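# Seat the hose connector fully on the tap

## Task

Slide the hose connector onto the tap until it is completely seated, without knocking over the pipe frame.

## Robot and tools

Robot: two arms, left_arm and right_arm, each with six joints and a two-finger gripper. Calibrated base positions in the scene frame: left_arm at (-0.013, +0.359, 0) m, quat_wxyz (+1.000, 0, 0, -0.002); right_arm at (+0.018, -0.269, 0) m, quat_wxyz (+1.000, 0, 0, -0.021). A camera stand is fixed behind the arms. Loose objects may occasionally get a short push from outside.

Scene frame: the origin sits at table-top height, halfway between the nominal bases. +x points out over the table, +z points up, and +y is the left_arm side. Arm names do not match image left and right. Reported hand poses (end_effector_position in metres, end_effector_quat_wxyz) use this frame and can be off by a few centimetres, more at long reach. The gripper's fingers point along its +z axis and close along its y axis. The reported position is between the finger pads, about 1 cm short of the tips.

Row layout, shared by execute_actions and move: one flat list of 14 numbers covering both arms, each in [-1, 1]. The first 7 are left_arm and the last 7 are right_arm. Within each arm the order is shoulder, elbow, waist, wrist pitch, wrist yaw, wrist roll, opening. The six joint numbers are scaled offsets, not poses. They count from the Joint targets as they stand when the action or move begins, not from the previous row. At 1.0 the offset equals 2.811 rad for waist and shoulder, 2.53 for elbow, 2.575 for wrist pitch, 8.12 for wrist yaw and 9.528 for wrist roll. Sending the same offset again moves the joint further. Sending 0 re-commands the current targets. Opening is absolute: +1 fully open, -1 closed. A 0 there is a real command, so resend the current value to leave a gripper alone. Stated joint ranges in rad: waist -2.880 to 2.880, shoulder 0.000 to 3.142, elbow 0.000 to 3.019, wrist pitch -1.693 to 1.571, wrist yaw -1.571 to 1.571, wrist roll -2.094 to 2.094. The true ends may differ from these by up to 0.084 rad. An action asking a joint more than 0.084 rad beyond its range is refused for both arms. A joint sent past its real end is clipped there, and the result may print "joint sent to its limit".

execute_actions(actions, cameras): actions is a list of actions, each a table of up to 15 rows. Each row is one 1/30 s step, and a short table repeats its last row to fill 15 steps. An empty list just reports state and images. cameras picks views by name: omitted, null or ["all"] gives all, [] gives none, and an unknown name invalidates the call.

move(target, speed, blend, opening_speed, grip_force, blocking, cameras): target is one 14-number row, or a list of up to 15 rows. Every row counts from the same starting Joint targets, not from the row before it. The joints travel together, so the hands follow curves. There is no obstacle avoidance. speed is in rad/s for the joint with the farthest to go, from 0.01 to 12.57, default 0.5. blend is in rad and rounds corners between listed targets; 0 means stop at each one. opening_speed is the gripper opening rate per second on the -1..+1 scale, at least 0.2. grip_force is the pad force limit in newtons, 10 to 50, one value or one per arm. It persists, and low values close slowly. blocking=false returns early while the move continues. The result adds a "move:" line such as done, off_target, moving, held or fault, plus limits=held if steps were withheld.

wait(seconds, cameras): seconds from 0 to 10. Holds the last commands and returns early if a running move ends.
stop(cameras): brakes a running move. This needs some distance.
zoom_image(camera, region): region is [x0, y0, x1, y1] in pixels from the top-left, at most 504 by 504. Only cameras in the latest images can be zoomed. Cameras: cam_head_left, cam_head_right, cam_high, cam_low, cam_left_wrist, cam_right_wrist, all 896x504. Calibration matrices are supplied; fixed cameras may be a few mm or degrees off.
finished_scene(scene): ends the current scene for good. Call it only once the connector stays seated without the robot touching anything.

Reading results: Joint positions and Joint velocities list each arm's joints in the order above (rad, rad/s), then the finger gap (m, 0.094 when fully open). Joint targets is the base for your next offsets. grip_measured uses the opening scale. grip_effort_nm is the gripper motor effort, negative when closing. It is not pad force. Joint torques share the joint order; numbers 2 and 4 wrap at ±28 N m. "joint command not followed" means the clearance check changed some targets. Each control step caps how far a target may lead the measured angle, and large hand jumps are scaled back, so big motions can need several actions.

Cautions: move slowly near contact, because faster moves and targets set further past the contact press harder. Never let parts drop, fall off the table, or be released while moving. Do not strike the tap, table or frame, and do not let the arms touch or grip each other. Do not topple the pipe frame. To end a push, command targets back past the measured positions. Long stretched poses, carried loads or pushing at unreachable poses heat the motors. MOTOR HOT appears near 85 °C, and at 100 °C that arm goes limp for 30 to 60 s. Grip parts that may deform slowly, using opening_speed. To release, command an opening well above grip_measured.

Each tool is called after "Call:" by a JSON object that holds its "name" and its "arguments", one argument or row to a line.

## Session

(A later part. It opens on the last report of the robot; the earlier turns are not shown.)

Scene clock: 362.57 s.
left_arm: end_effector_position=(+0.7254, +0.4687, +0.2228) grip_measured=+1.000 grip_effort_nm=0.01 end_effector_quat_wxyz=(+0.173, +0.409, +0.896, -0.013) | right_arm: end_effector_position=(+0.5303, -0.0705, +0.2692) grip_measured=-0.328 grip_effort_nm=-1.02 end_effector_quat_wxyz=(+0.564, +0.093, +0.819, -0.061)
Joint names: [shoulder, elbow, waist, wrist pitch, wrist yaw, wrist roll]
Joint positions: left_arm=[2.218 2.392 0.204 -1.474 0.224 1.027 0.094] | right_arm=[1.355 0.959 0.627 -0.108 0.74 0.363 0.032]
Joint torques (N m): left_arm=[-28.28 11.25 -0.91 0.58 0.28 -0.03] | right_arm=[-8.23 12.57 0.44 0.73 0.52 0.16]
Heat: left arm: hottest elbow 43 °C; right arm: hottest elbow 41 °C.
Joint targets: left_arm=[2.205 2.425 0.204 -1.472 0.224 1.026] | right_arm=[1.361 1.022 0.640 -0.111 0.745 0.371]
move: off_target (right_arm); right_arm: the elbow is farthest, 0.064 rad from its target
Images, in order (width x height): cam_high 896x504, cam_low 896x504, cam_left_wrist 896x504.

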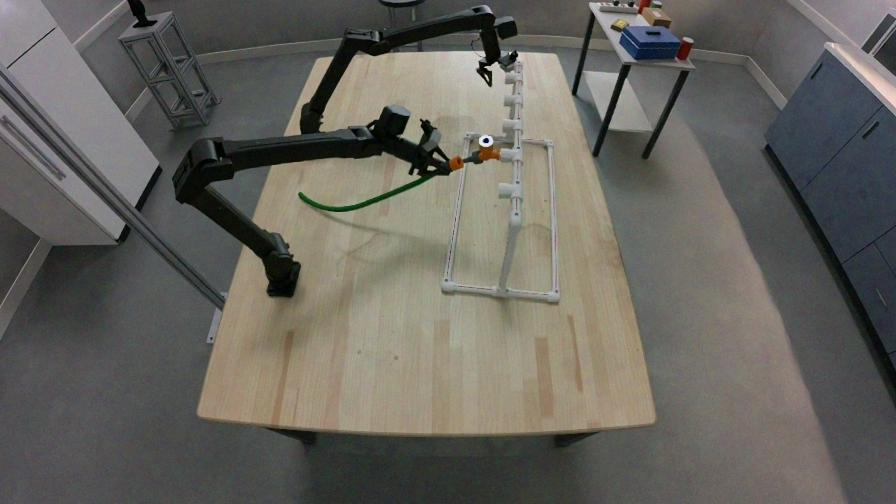

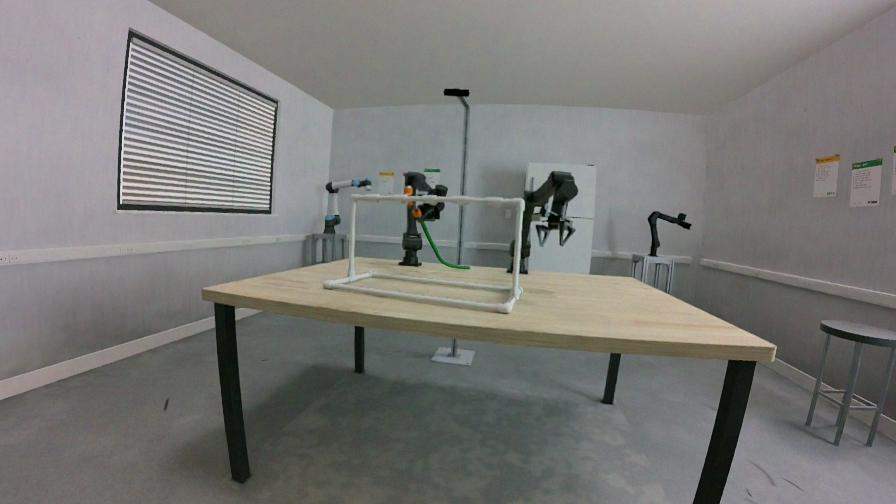

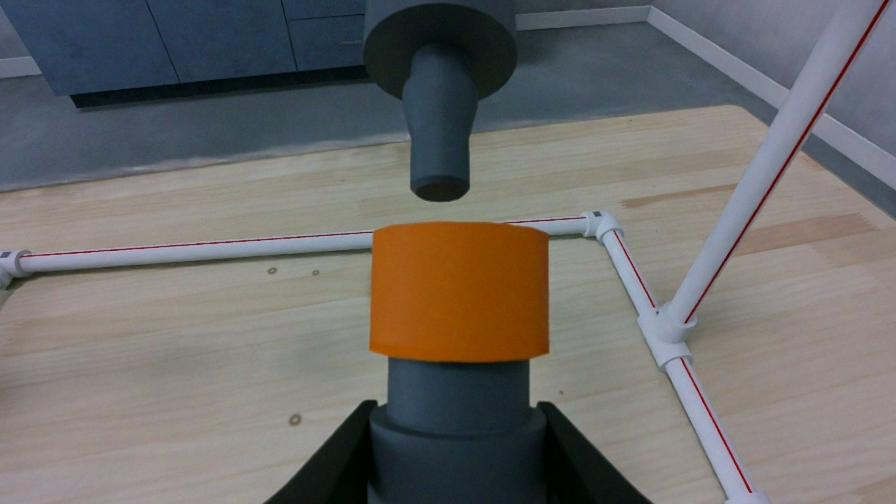

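Call:
{"name": "move", "arguments": {
  "target": [0,0,0,0,0,0,1,0.0068,0.0123,-0.0128,-0.0039,-0.0021,-0.0034,-0.6],
  "speed": 0.06,
  "cameras": ["cam_left_wrist","cam_high","cam_low"]
}}

Call:
{"name": "zoom_image", "arguments": {
  "camera": "cam_high",
  "region": [430, 130, 510, 180]
}}

Call:
{"name": "zoom_image", "arguments": {
  "camera": "cam_left_wrist",
  "region": [350, 0, 570, 260]
}}

Scene clock: 389.50 s.
left_arm: end_effector_position=(+0.7254, +0.4687, +0.2228) grip_measured=+1.000 grip_effort_nm=0.01 end_effector_quat_wxyz=(+0.173, +0.409, +0.896, -0.013) | right_arm: end_effector_position=(+0.5396, -0.0682, +0.2728) grip_measured=-0.328 grip_effort_nm=-1.02 end_effector_quat_wxyz=(+0.562, +0.089, +0.820, -0.062)
Joint names: [shoulder, elbow, waist, wrist pitch, wrist yaw, wrist roll]
Joint positions: left_arm=[2.218 2.392 0.204 -1.474 0.224 1.027 0.094] | right_arm=[1.375 0.989 0.619 -0.119 0.729 0.35 0.032]
Joint torques (N m): left_arm=[-28.22 11.21 -0.85 0.61 0.28 -0.03] | right_arm=[-8.76 12.67 -2.14 0.73 0.26 -0.04]
Heat: left arm: hottest elbow 43 °C; right arm: hottest elbow 42 °C.
Joint targets: left_arm=[2.205 2.425 0.204 -1.472 0.224 1.026] | right_arm=[1.380 1.053 0.604 -0.121 0.728 0.339]
move: off_target (right_arm); right_arm: the elbow is farthest, 0.064 rad from its target
Images, in order (width x height): cam_high 896x504, cam_low 896x504, cam_left_wrist 896x504.

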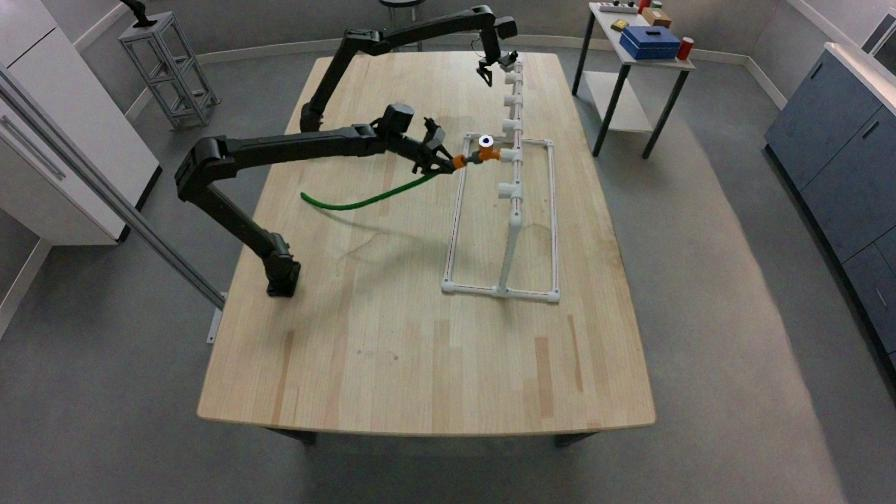

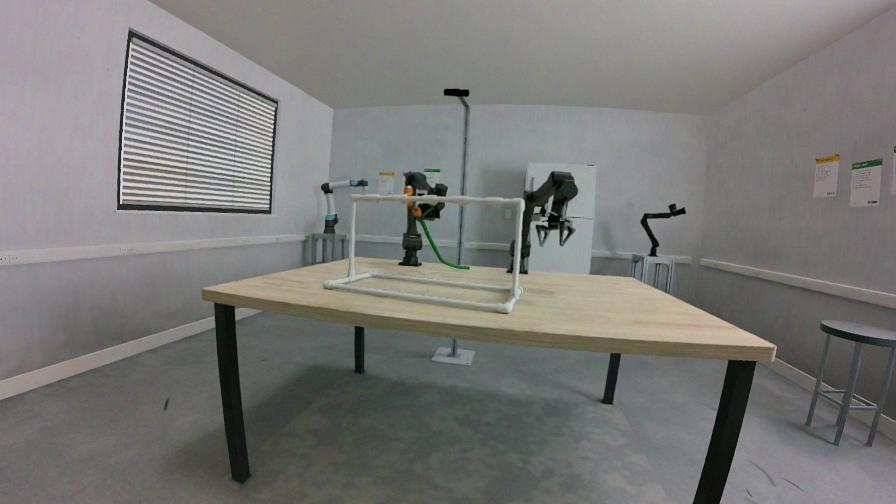

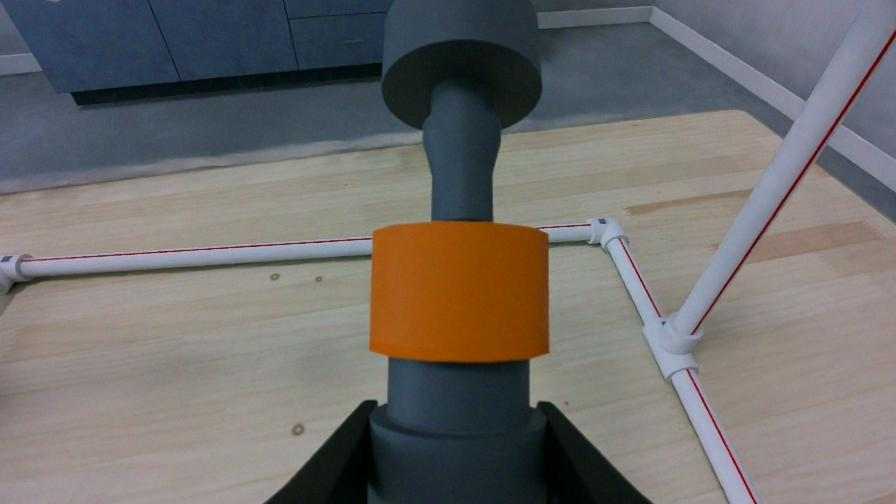

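Scaled by 6.300.

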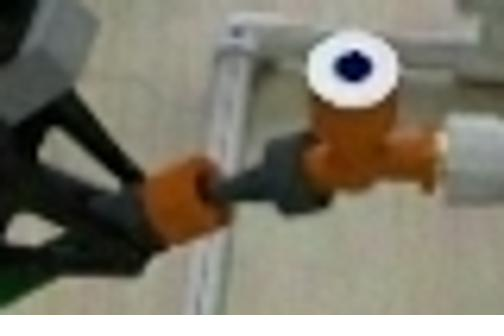

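Scaled by 1.938.

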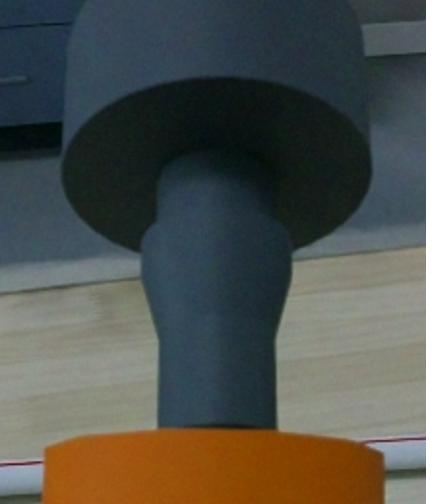

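Call:
{"name": "move", "arguments": {
  "target": [0,0,0,0,0,0,1,0.0046,0.0103,-0.0057,-0.0016,-0.0017,-0.0009,-0.6],
  "speed": 0.04,
  "cameras": ["cam_left_wrist","cam_high","cam_head_left"]
}}

Call:
{"name": "zoom_image", "arguments": {
  "camera": "cam_high",
  "region": [430, 130, 510, 180]
}}

Scene clock: 398.90 s.
left_arm: end_effector_position=(+0.7254, +0.4687, +0.2228) grip_measured=+1.000 grip_effort_nm=0.01 end_effector_quat_wxyz=(+0.173, +0.409, +0.896, -0.013) | right_arm: end_effector_position=(+0.5493, -0.0698, +0.2785) grip_measured=-0.328 grip_effort_nm=-1.02 end_effector_quat_wxyz=(+0.563, +0.090, +0.819, -0.061)
Joint names: [shoulder, elbow, waist, wrist pitch, wrist yaw, wrist roll]
Joint positions: left_arm=[2.218 2.392 0.204 -1.474 0.224 1.027 0.094] | right_arm=[1.387 1.015 0.604 -0.123 0.715 0.341 0.032]
Joint torques (N m): left_arm=[-28.34 11.25 -0.97 0.61 0.27 -0.03] | right_arm=[-9.05 12.72 -2.2 0.85 0.26 -0.03]
Heat: left arm: hottest elbow 43 °C; right arm: hottest elbow 42 °C.
Joint targets: left_arm=[2.205 2.425 0.204 -1.472 0.224 1.026] | right_arm=[1.393 1.079 0.588 -0.125 0.714 0.331]
move: off_target (right_arm); right_arm: the elbow is farthest, 0.064 rad from its target
Images, in order (width x height): cam_head_left 896x504, cam_high 896x504, cam_left_wrist 896x504.

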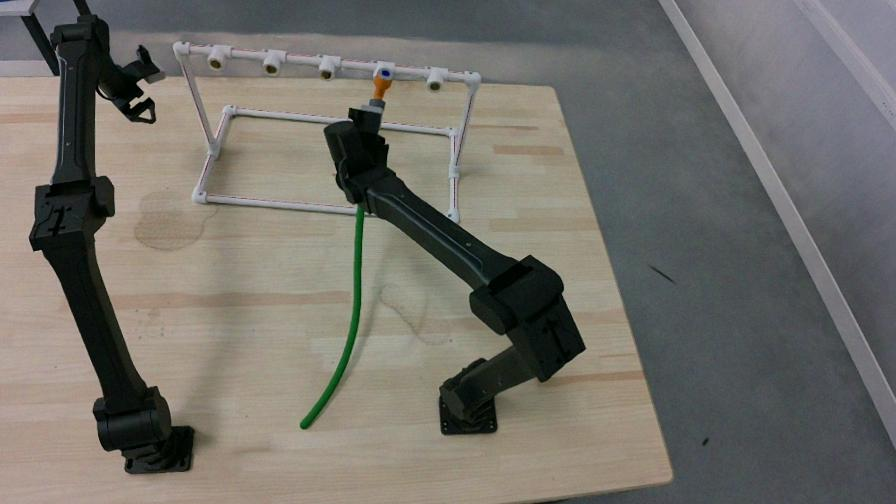

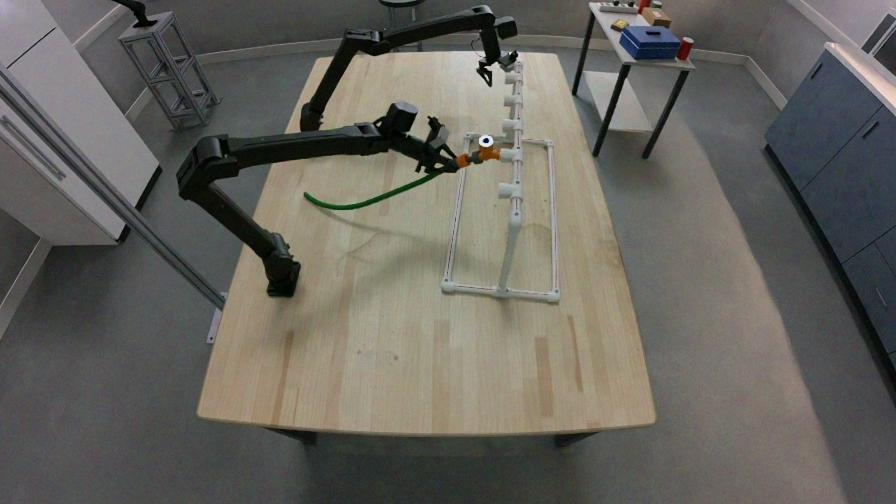

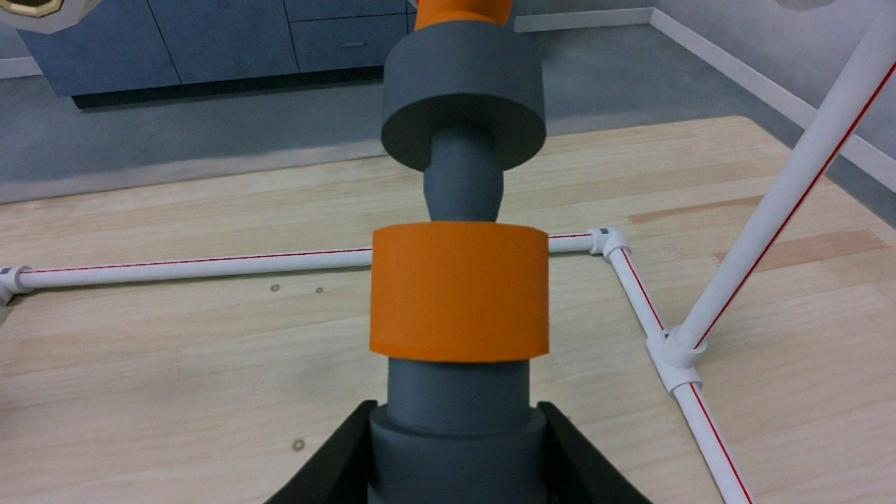

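Scaled by 6.300.

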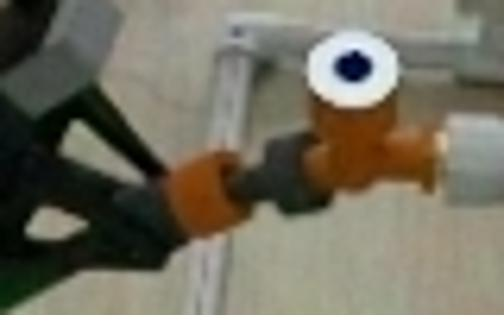

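Call:
{"name": "move", "arguments": {
  "target": [0,0,0,0,0,0,1,0.0043,0.0095,-0.0058,-0.0016,-0.0016,-0.0009,-0.6],
  "speed": 0.03,
  "cameras": ["cam_left_wrist","cam_high","cam_head_left"]
}}

Call:
{"name": "zoom_image", "arguments": {
  "camera": "cam_high",
  "region": [430, 130, 510, 180]
}}

Scene clock: 403.37 s.
left_arm: end_effector_position=(+0.7254, +0.4687, +0.2228) grip_measured=+1.000 grip_effort_nm=0.01 end_effector_quat_wxyz=(+0.173, +0.409, +0.896, -0.013) | right_arm: end_effector_position=(+0.5572, -0.0721, +0.2815) grip_measured=-0.328 grip_effort_nm=-1.02 end_effector_quat_wxyz=(+0.562, +0.090, +0.820, -0.062)
Joint names: [shoulder, elbow, waist, wrist pitch, wrist yaw, wrist roll]
Joint positions: left_arm=[2.218 2.392 0.204 -1.474 0.224 1.027 0.094] | right_arm=[1.399 1.035 0.59 -0.129 0.704 0.334 0.032]
Joint torques (N m): left_arm=[-28.16 11.21 -0.97 0.58 0.28 -0.02] | right_arm=[-9.17 13.04 -2.37 0.66 0.2 -0.03]
Heat: left arm: hottest elbow 43 °C; right arm: hottest elbow 42 °C.
Joint targets: left_arm=[2.205 2.425 0.204 -1.472 0.224 1.026] | right_arm=[1.405 1.103 0.572 -0.129 0.701 0.322]
move: off_target (right_arm); right_arm: the elbow is farthest, 0.068 rad from its target
Images, in order (width x height): cam_head_left 896x504, cam_high 896x504, cam_left_wrist 896x504.

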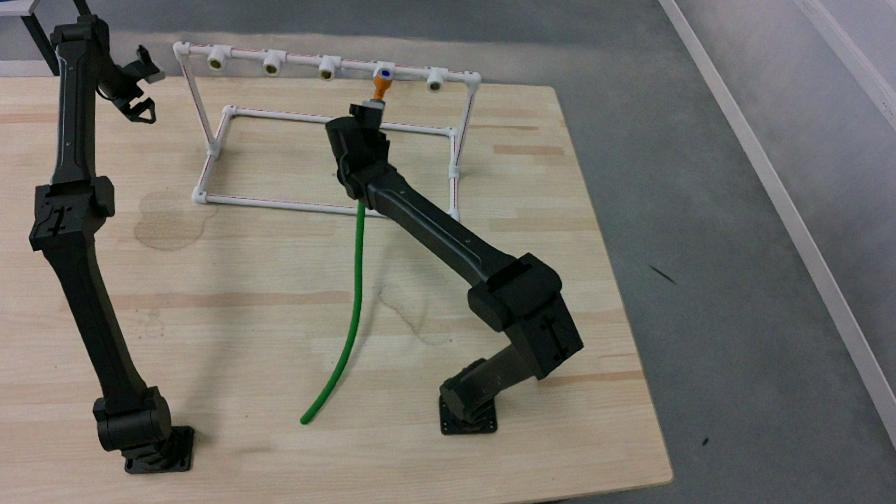

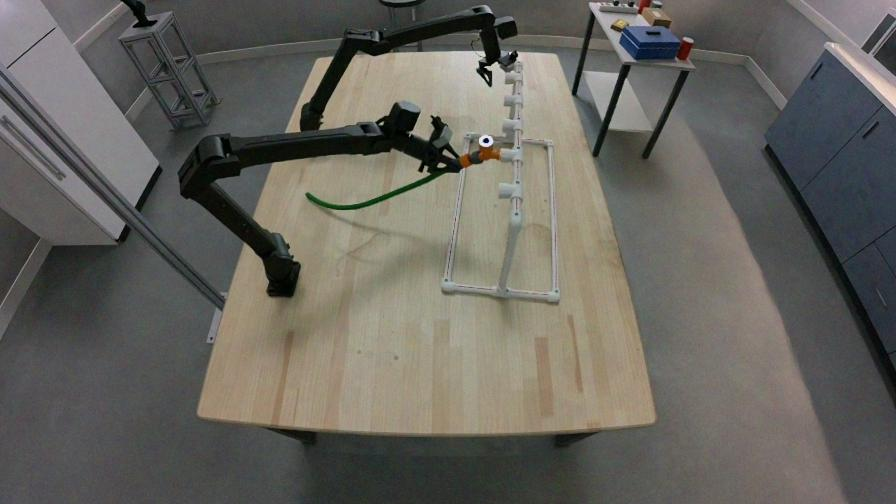

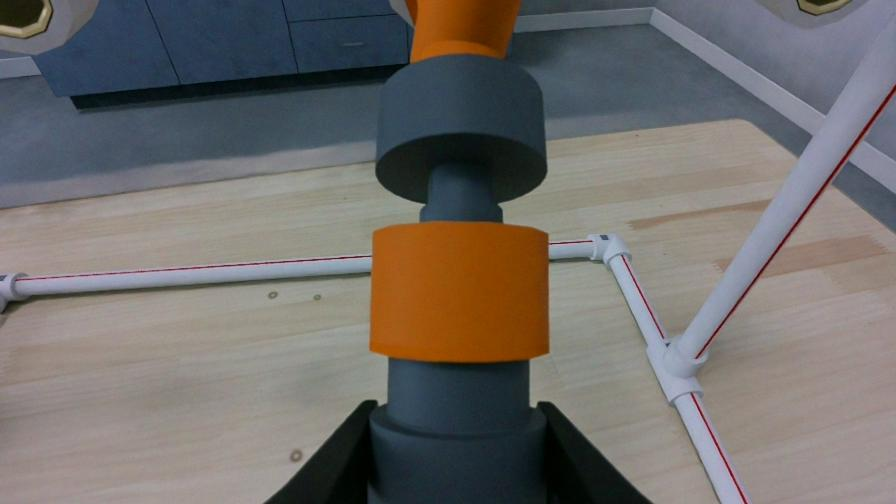

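Scaled by 6.300.

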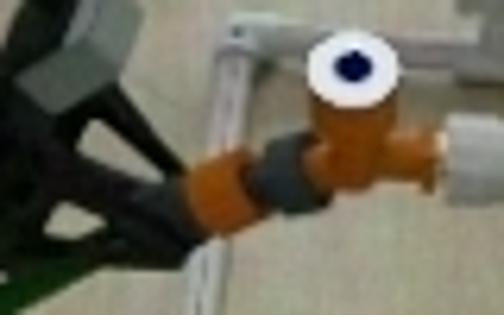

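Call:
{"name": "move", "arguments": {
  "target": [0,0,0,0,0,0,1,0.0043,0.0118,-0.0055,-0.0022,-0.0016,-0.0009,-0.6],
  "speed": 0.03,
  "cameras": ["cam_left_wrist","cam_high","cam_head_left"]
}}

Call:
{"name": "zoom_image", "arguments": {
  "camera": "cam_high",
  "region": [430, 130, 510, 180]
}}

Scene clock: 407.10 s.
left_arm: end_effector_position=(+0.7254, +0.4687, +0.2228) grip_measured=+1.000 grip_effort_nm=0.01 end_effector_quat_wxyz=(+0.173, +0.409, +0.896, -0.013) | right_arm: end_effector_position=(+0.5658, -0.0747, +0.2824) grip_measured=-0.328 grip_effort_nm=-1.02 end_effector_quat_wxyz=(+0.559, +0.088, +0.822, -0.064)
Joint names: [shoulder, elbow, waist, wrist pitch, wrist yaw, wrist roll]
Joint positions: left_arm=[2.218 2.392 0.204 -1.474 0.224 1.027 0.094] | right_arm=[1.414 1.057 0.575 -0.139 0.69 0.326 0.032]
Joint torques (N m): left_arm=[-28.22 11.22 -0.91 0.59 0.28 -0.03] | right_arm=[-9.76 13.6 -2.43 0.99 0.23 -0.03]
Heat: left arm: hottest elbow 43 °C; right arm: hottest elbow 42 °C.
Joint targets: left_arm=[2.205 2.425 0.204 -1.472 0.224 1.026] | right_arm=[1.418 1.133 0.556 -0.135 0.688 0.314]
move: off_target (right_arm); right_arm: the elbow is farthest, 0.076 rad from its target
Images, in order (width x height): cam_head_left 896x504, cam_high 896x504, cam_left_wrist 896x504.

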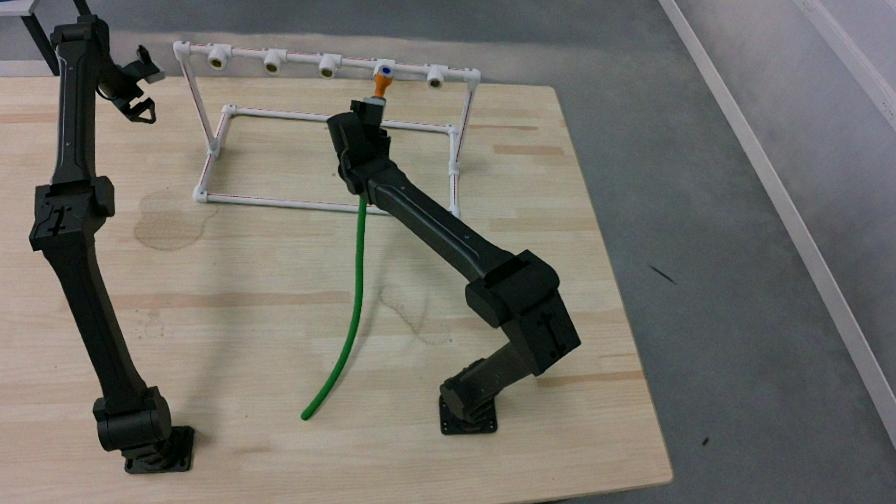

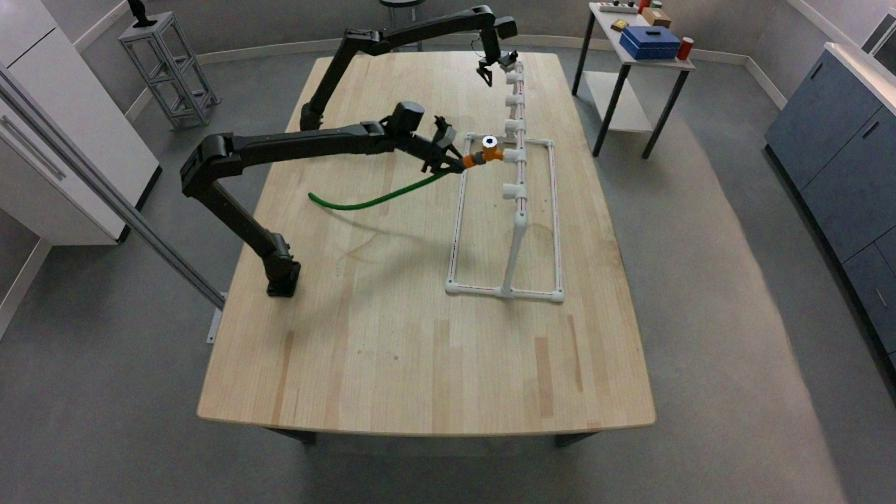

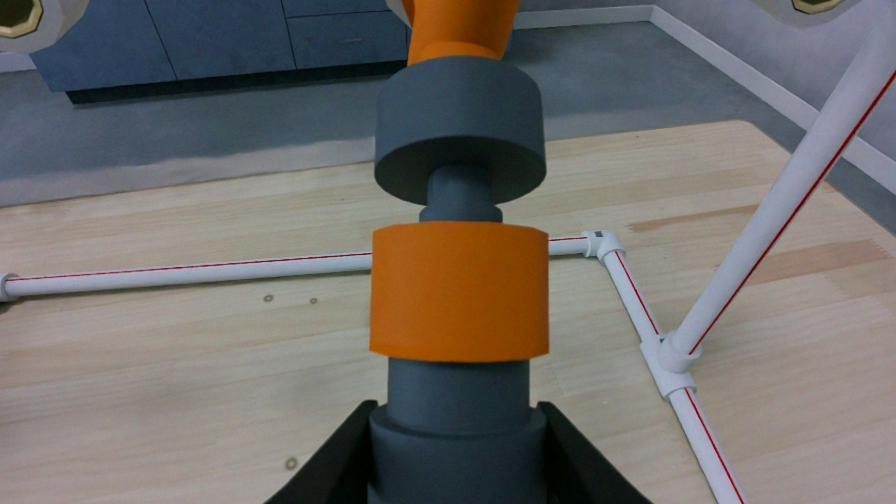

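Scaled by 6.300.

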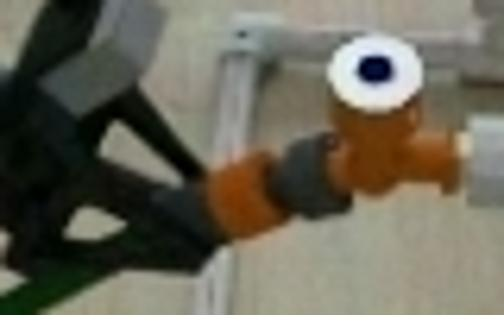

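Call:
{"name": "wait", "arguments": {
  "seconds": 0,
  "cameras": ["cam_head_left","cam_head_right","cam_high","cam_low"]
}}

Call:
{"name": "zoom_image", "arguments": {
  "camera": "cam_head_left",
  "region": [310, 40, 410, 120]
}}

Call:
{"name": "zoom_image", "arguments": {
  "camera": "cam_head_right",
  "region": [320, 40, 420, 120]
}}

Call:
{"name": "zoom_image", "arguments": {
  "camera": "cam_high",
  "region": [460, 100, 560, 180]
}}

Call:
{"name": "zoom_image", "arguments": {
  "camera": "cam_low",
  "region": [370, 160, 470, 240]
}}

Scene clock: 425.27 s.
left_arm: end_effector_position=(+0.7254, +0.4687, +0.2228) grip_measured=+1.000 grip_effort_nm=0.01 end_effector_quat_wxyz=(+0.173, +0.409, +0.896, -0.013) | right_arm: end_effector_position=(+0.5658, -0.0747, +0.2824) grip_measured=-0.328 grip_effort_nm=-1.02 end_effector_quat_wxyz=(+0.559, +0.088, +0.822, -0.064)
Joint names: [shoulder, elbow, waist, wrist pitch, wrist yaw, wrist roll]
Joint positions: left_arm=[2.218 2.392 0.204 -1.474 0.224 1.027 0.094] | right_arm=[1.414 1.057 0.575 -0.139 0.69 0.325 0.032]
Joint torques (N m): left_arm=[-28.22 11.23 -0.97 0.58 0.27 -0.03] | right_arm=[-9.82 13.6 -2.49 1.01 0.22 -0.04]
Heat: left arm: hottest elbow 43 °C; right arm: hottest elbow 44 °C.
Joint targets: left_arm=[2.205 2.425 0.204 -1.472 0.224 1.026] | right_arm=[1.418 1.133 0.556 -0.135 0.688 0.313]
Tool commands: left_gripper/opening=+1.0 right_gripper/opening=-0.6
Images, in order (width x height): cam_head_left 896x504, cam_head_right 896x504, cam_high 896x504, cam_low 896x504.

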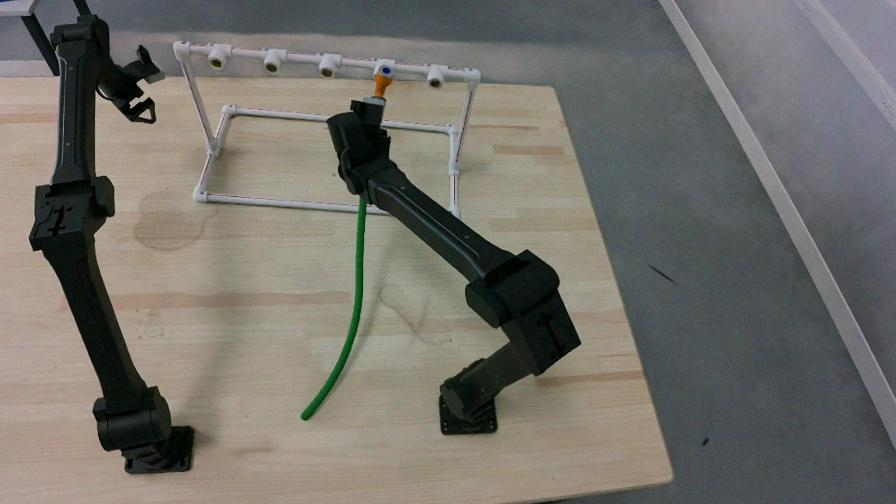

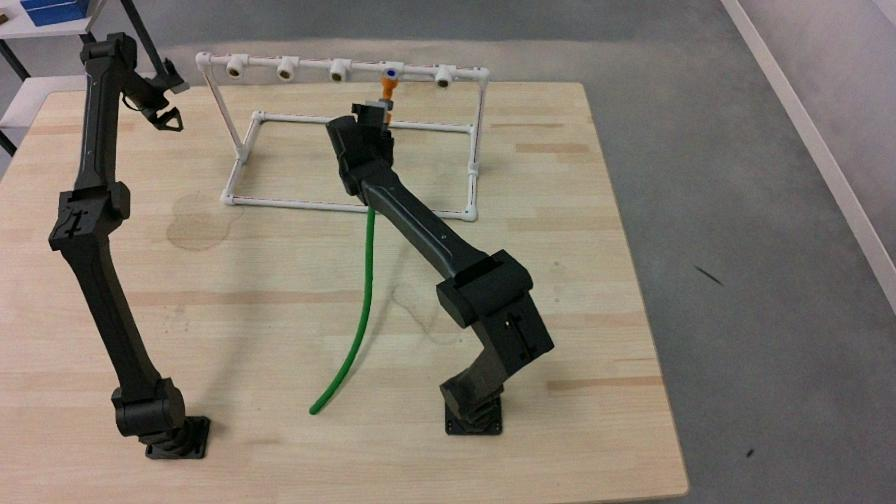

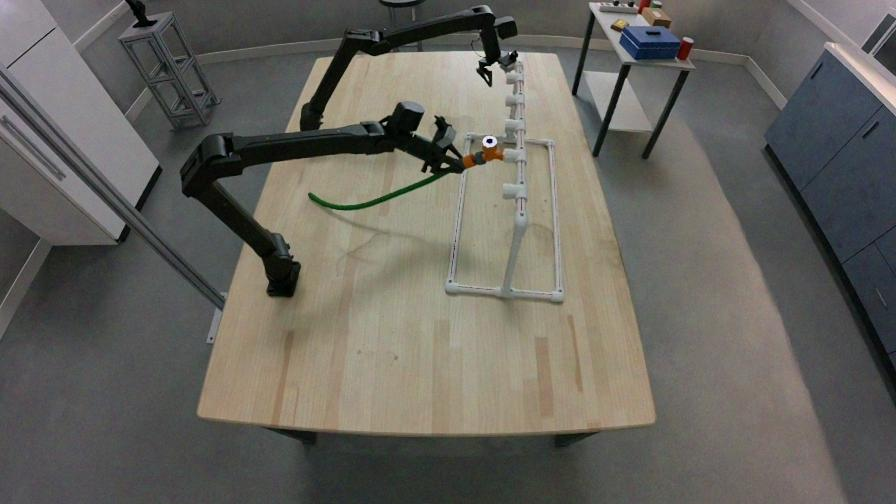

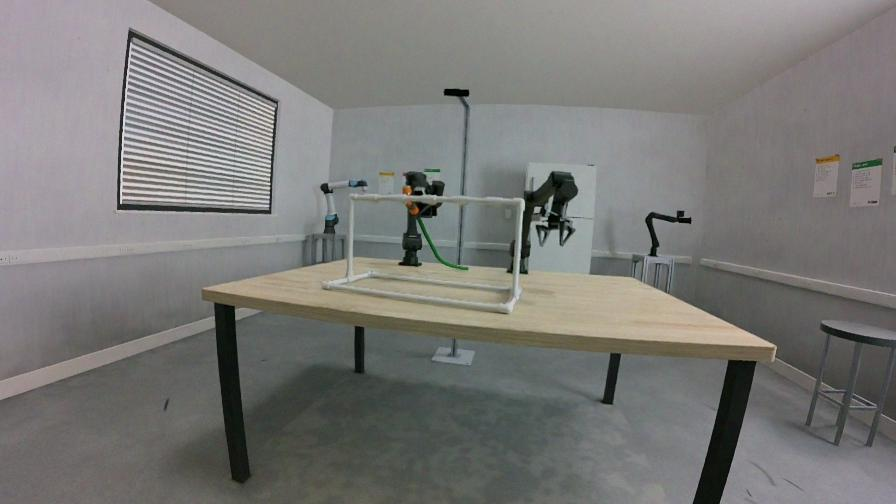

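Scaled by 5.040.

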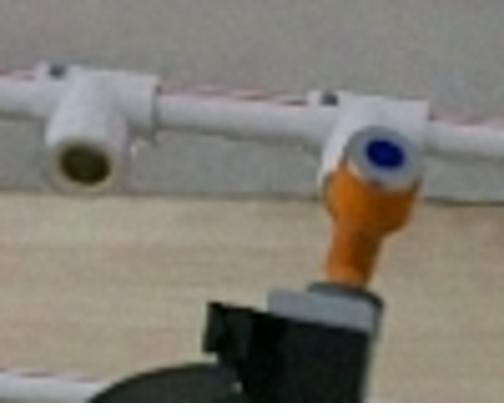

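Scaled by 5.040.

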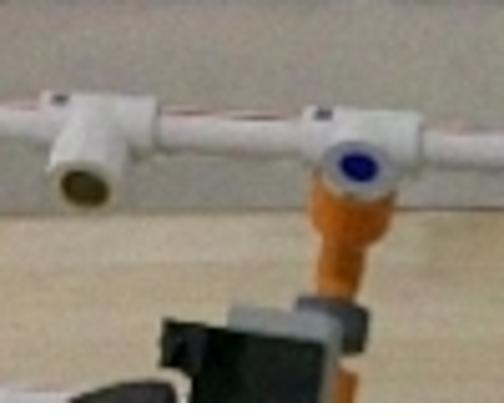

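Scaled by 5.040.

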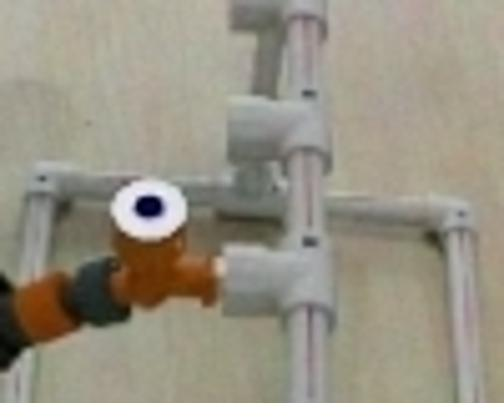

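Scaled by 5.040.

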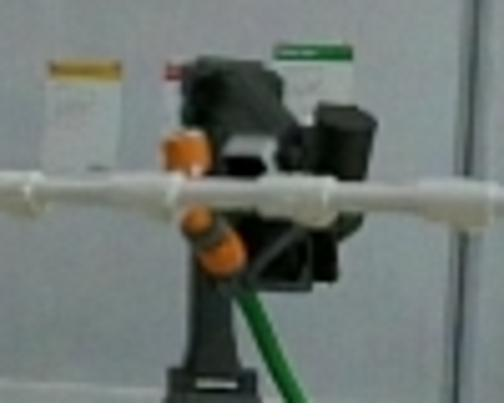

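Call:
{"name": "move", "arguments": {
  "target": [
    [-0.2508,-0.168,0,0.1833,0,0,0.6,0,0,0,0,0,0,-0.6],
    [-0.1565,-0.2273,-0.2608,0.3499,-0.0276,-0.2726,0.6,0,0,0,0,0,0,-0.6]
  ],
  "speed": 0.7,
  "blend": 0.1
}}

Scene clock: 448.67 s.
left_arm: end_effector_position=(+0.6421, -0.0226, +0.4078) grip_measured=+0.603 grip_effort_nm=-0.13 end_effector_quat_wxyz=(+0.256, -0.425, +0.747, -0.443) | right_arm: end_effector_position=(+0.5658, -0.0747, +0.2824) grip_measured=-0.328 grip_effort_nm=-1.02 end_effector_quat_wxyz=(+0.559, +0.088, +0.822, -0.064)
Joint names: [shoulder, elbow, waist, wrist pitch, wrist yaw, wrist roll]
Joint positions: left_arm=[1.761 1.857 -0.522 -0.592 0.002 -1.562 0.075] | right_arm=[1.414 1.057 0.575 -0.139 0.69 0.325 0.032]
Joint torques (N m): left_arm=[-21.3 9.18 -1.32 2.15 -0.1 -0.04] | right_arm=[-9.82 13.57 -2.49 0.99 0.22 -0.04]
Heat: left arm: hottest elbow 43 °C; right arm: hottest elbow 45 °C.
Joint targets: left_arm=[1.765 1.850 -0.529 -0.570 0.000 -1.571] | right_arm=[1.418 1.133 0.556 -0.135 0.688 0.313]
move: off_target (right_arm); right_arm: the elbow is farthest, 0.076 rad from its target
camera_calibration:
cam_left_wrist: T_world_to_cam=[[0.407188, -0.238127, 0.881756, -0.627804], [-0.778799, -0.594873, 0.198991, 0.440308], [0.477148, -0.767738, -0.427678, -0.0681206], [0, 0, 0, 1]] pos_world=[0.631049, 0.0601316, 0.436819]
cam_right_wrist: T_world_to_cam=[[-0.197265, -0.980349, -0.00186114, 0.041565], [-0.712297, 0.144632, -0.686814, 0.646259], [0.673587, -0.134159, -0.72683, -0.097975], [0, 0, 0, 1]] pos_world=[0.534523, -0.0658655, 0.372727]

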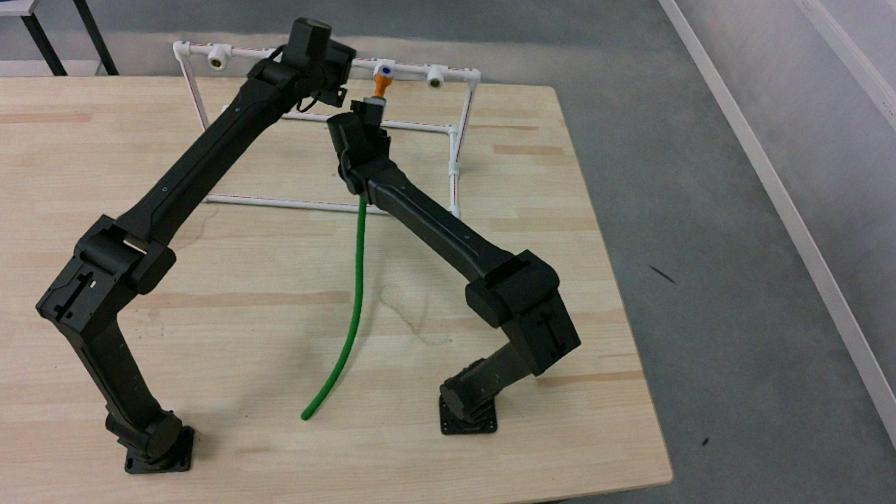

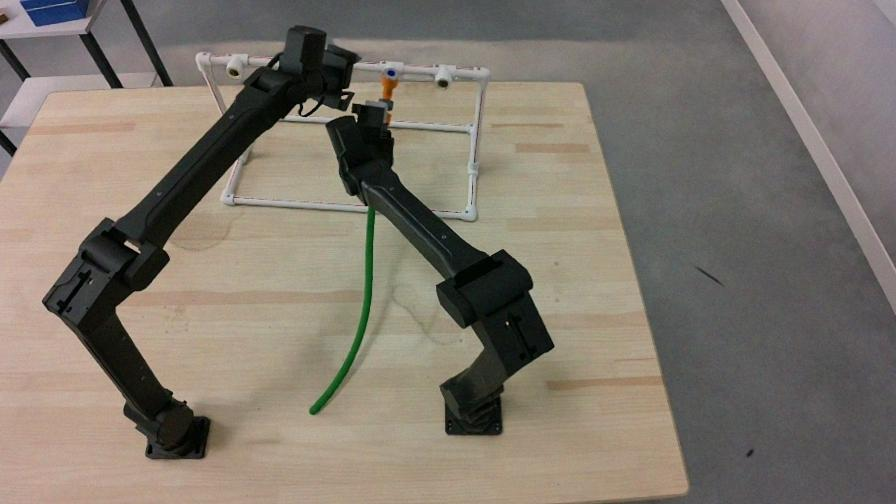

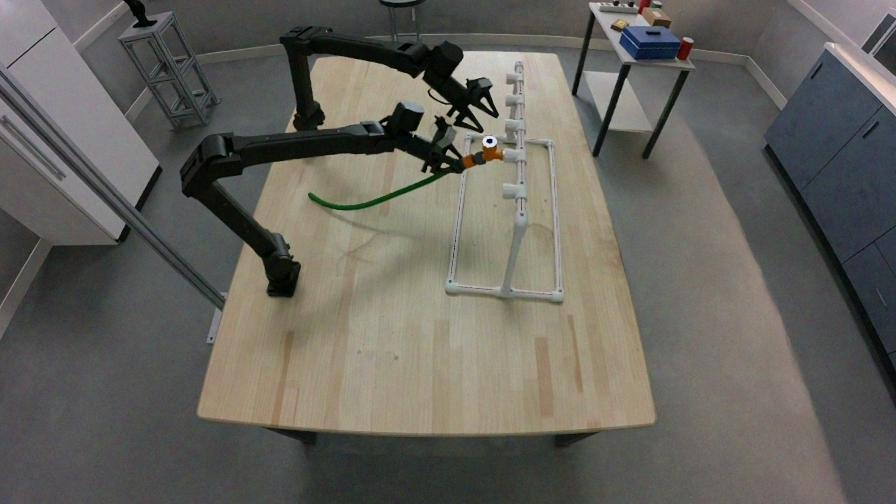

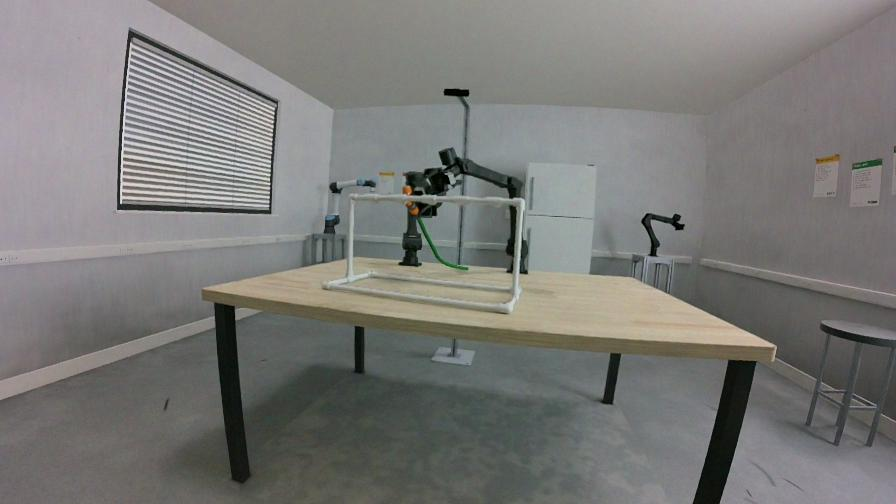

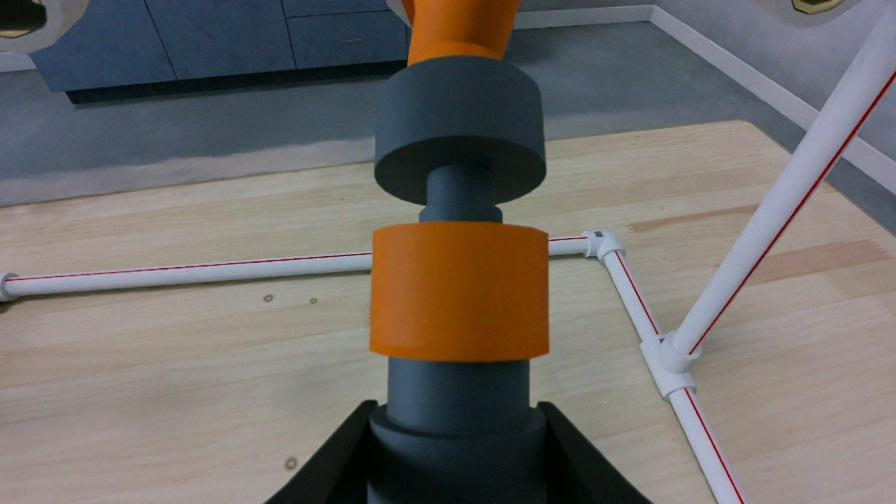

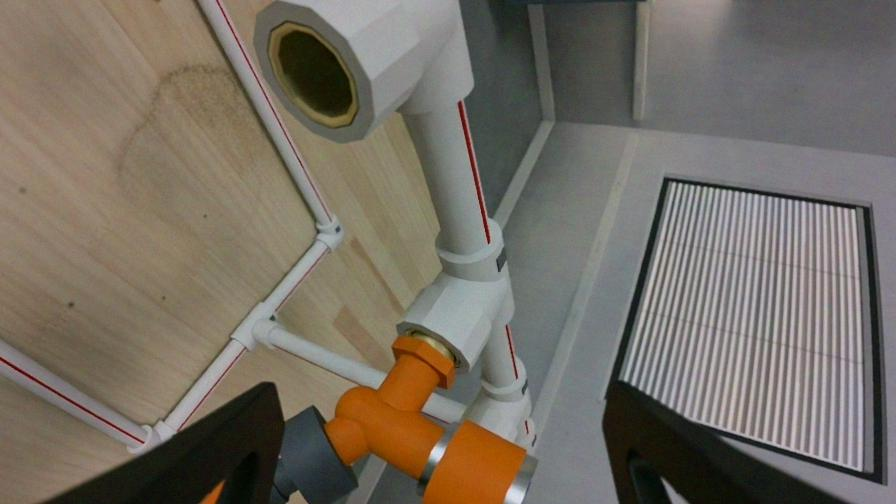

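Call:
{"name": "move", "arguments": {
  "target": [0,0,0.0164,0,0,0,0.6,0,0,0,0,0,0,-0.6],
  "speed": 0.2,
  "cameras": ["cam_right_wrist"]
}}

Scene clock: 461.43 s.
left_arm: end_effector_position=(+0.6524, -0.0044, +0.4078) grip_measured=+0.603 grip_effort_nm=-0.13 end_effector_quat_wxyz=(+0.262, -0.435, +0.741, -0.439) | right_arm: end_effector_position=(+0.5658, -0.0747, +0.2824) grip_measured=-0.328 grip_effort_nm=-1.02 end_effector_quat_wxyz=(+0.559, +0.088, +0.822, -0.064)
Joint names: [shoulder, elbow, waist, wrist pitch, wrist yaw, wrist roll]
Joint positions: left_arm=[1.761 1.857 -0.494 -0.592 0.002 -1.563 0.075] | right_arm=[1.414 1.057 0.575 -0.139 0.69 0.325 0.032]
Joint torques (N m): left_arm=[-21.25 9.13 -0.26 2.07 -0.07 -0.03] | right_arm=[-9.82 13.6 -2.49 1.01 0.22 -0.04]
Heat: left arm: hottest elbow 41 °C; right arm: hottest elbow 46 °C.
Joint targets: left_arm=[1.765 1.850 -0.483 -0.570 0.000 -1.571] | right_arm=[1.418 1.133 0.556 -0.135 0.688 0.313]
move: off_target (right_arm); right_arm: the elbow is farthest, 0.076 rad from its target
camera_calibration:
cam_right_wrist: T_world_to_cam=[[-0.197265, -0.980349, -0.00186114, 0.041565], [-0.712297, 0.144632, -0.686814, 0.646259], [0.673587, -0.134159, -0.72683, -0.097975], [0, 0, 0, 1]] pos_world=[0.534523, -0.0658655, 0.372727]
Images, in order (width x height): cam_right_wrist 896x504.

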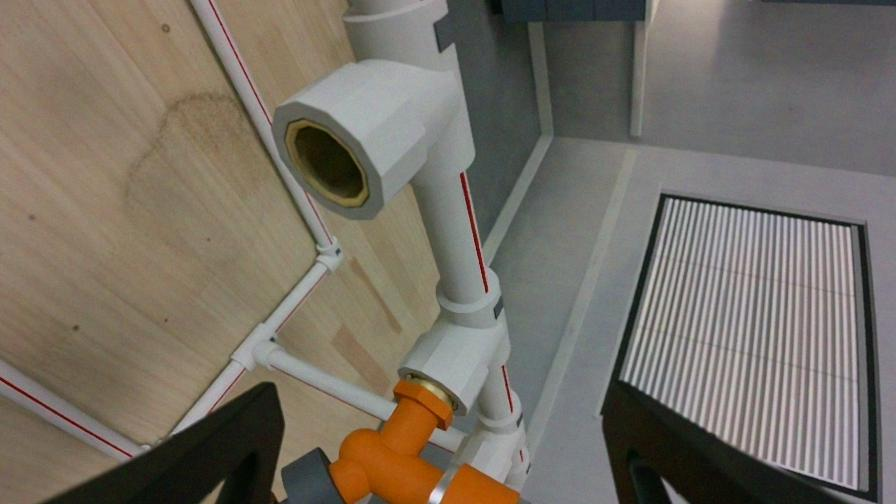

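Call:
{"name": "move", "arguments": {
  "target": [0.0523,0.0664,0.0064,-0.0012,0,0,0.6,0,0,0,0,0,0,-0.6],
  "speed": 0.2,
  "cameras": ["cam_right_wrist","cam_high"]
}}

Scene clock: 467.60 s.
left_arm: end_effector_position=(+0.6961, -0.0157, +0.3482) grip_measured=+0.603 grip_effort_nm=-0.13 end_effector_quat_wxyz=(+0.252, -0.448, +0.751, -0.415) | right_arm: end_effector_position=(+0.5658, -0.0747, +0.2824) grip_measured=-0.328 grip_effort_nm=-1.02 end_effector_quat_wxyz=(+0.559, +0.088, +0.822, -0.064)
Joint names: [shoulder, elbow, waist, wrist pitch, wrist yaw, wrist roll]
Joint positions: left_arm=[1.904 1.939 -0.481 -0.592 0.002 -1.563 0.075] | right_arm=[1.414 1.057 0.575 -0.139 0.69 0.325 0.032]
Joint torques (N m): left_arm=[-23.24 15.6 0.21 1.98 -0.07 -0.04] | right_arm=[-9.82 13.59 -2.55 1.01 0.23 -0.04]
Heat: left arm: hottest elbow 41 °C; right arm: hottest elbow 46 °C.
Joint targets: left_arm=[1.912 2.018 -0.465 -0.574 0.000 -1.571] | right_arm=[1.418 1.133 0.556 -0.135 0.688 0.313]
move: off_target (left_arm, right_arm); left_arm: the elbow is farthest, 0.079 rad from its target; right_arm: the elbow is farthest, 0.076 rad from its target
camera_calibration:
cam_right_wrist: T_world_to_cam=[[-0.197265, -0.980349, -0.00186114, 0.041565], [-0.712297, 0.144632, -0.686814, 0.646259], [0.673587, -0.134159, -0.72683, -0.097975], [0, 0, 0, 1]] pos_world=[0.534523, -0.0658655, 0.372727]
Images, in order (width x height): cam_high 896x504, cam_right_wrist 896x504.

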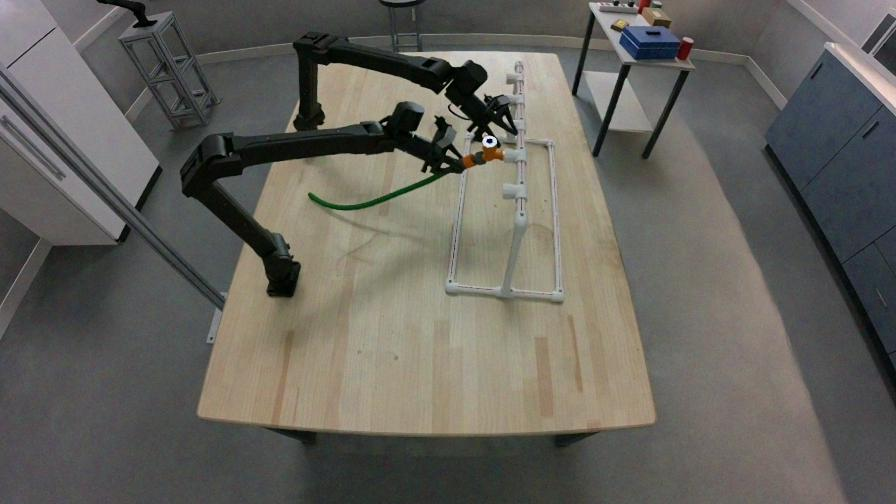

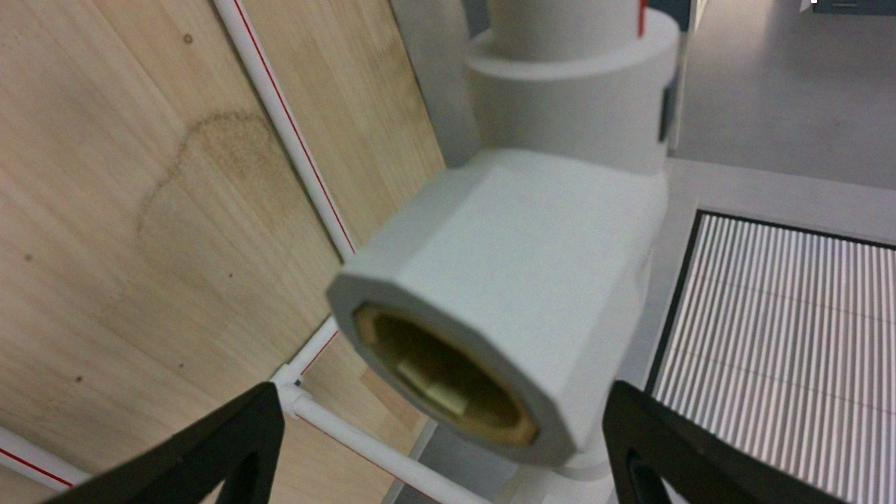

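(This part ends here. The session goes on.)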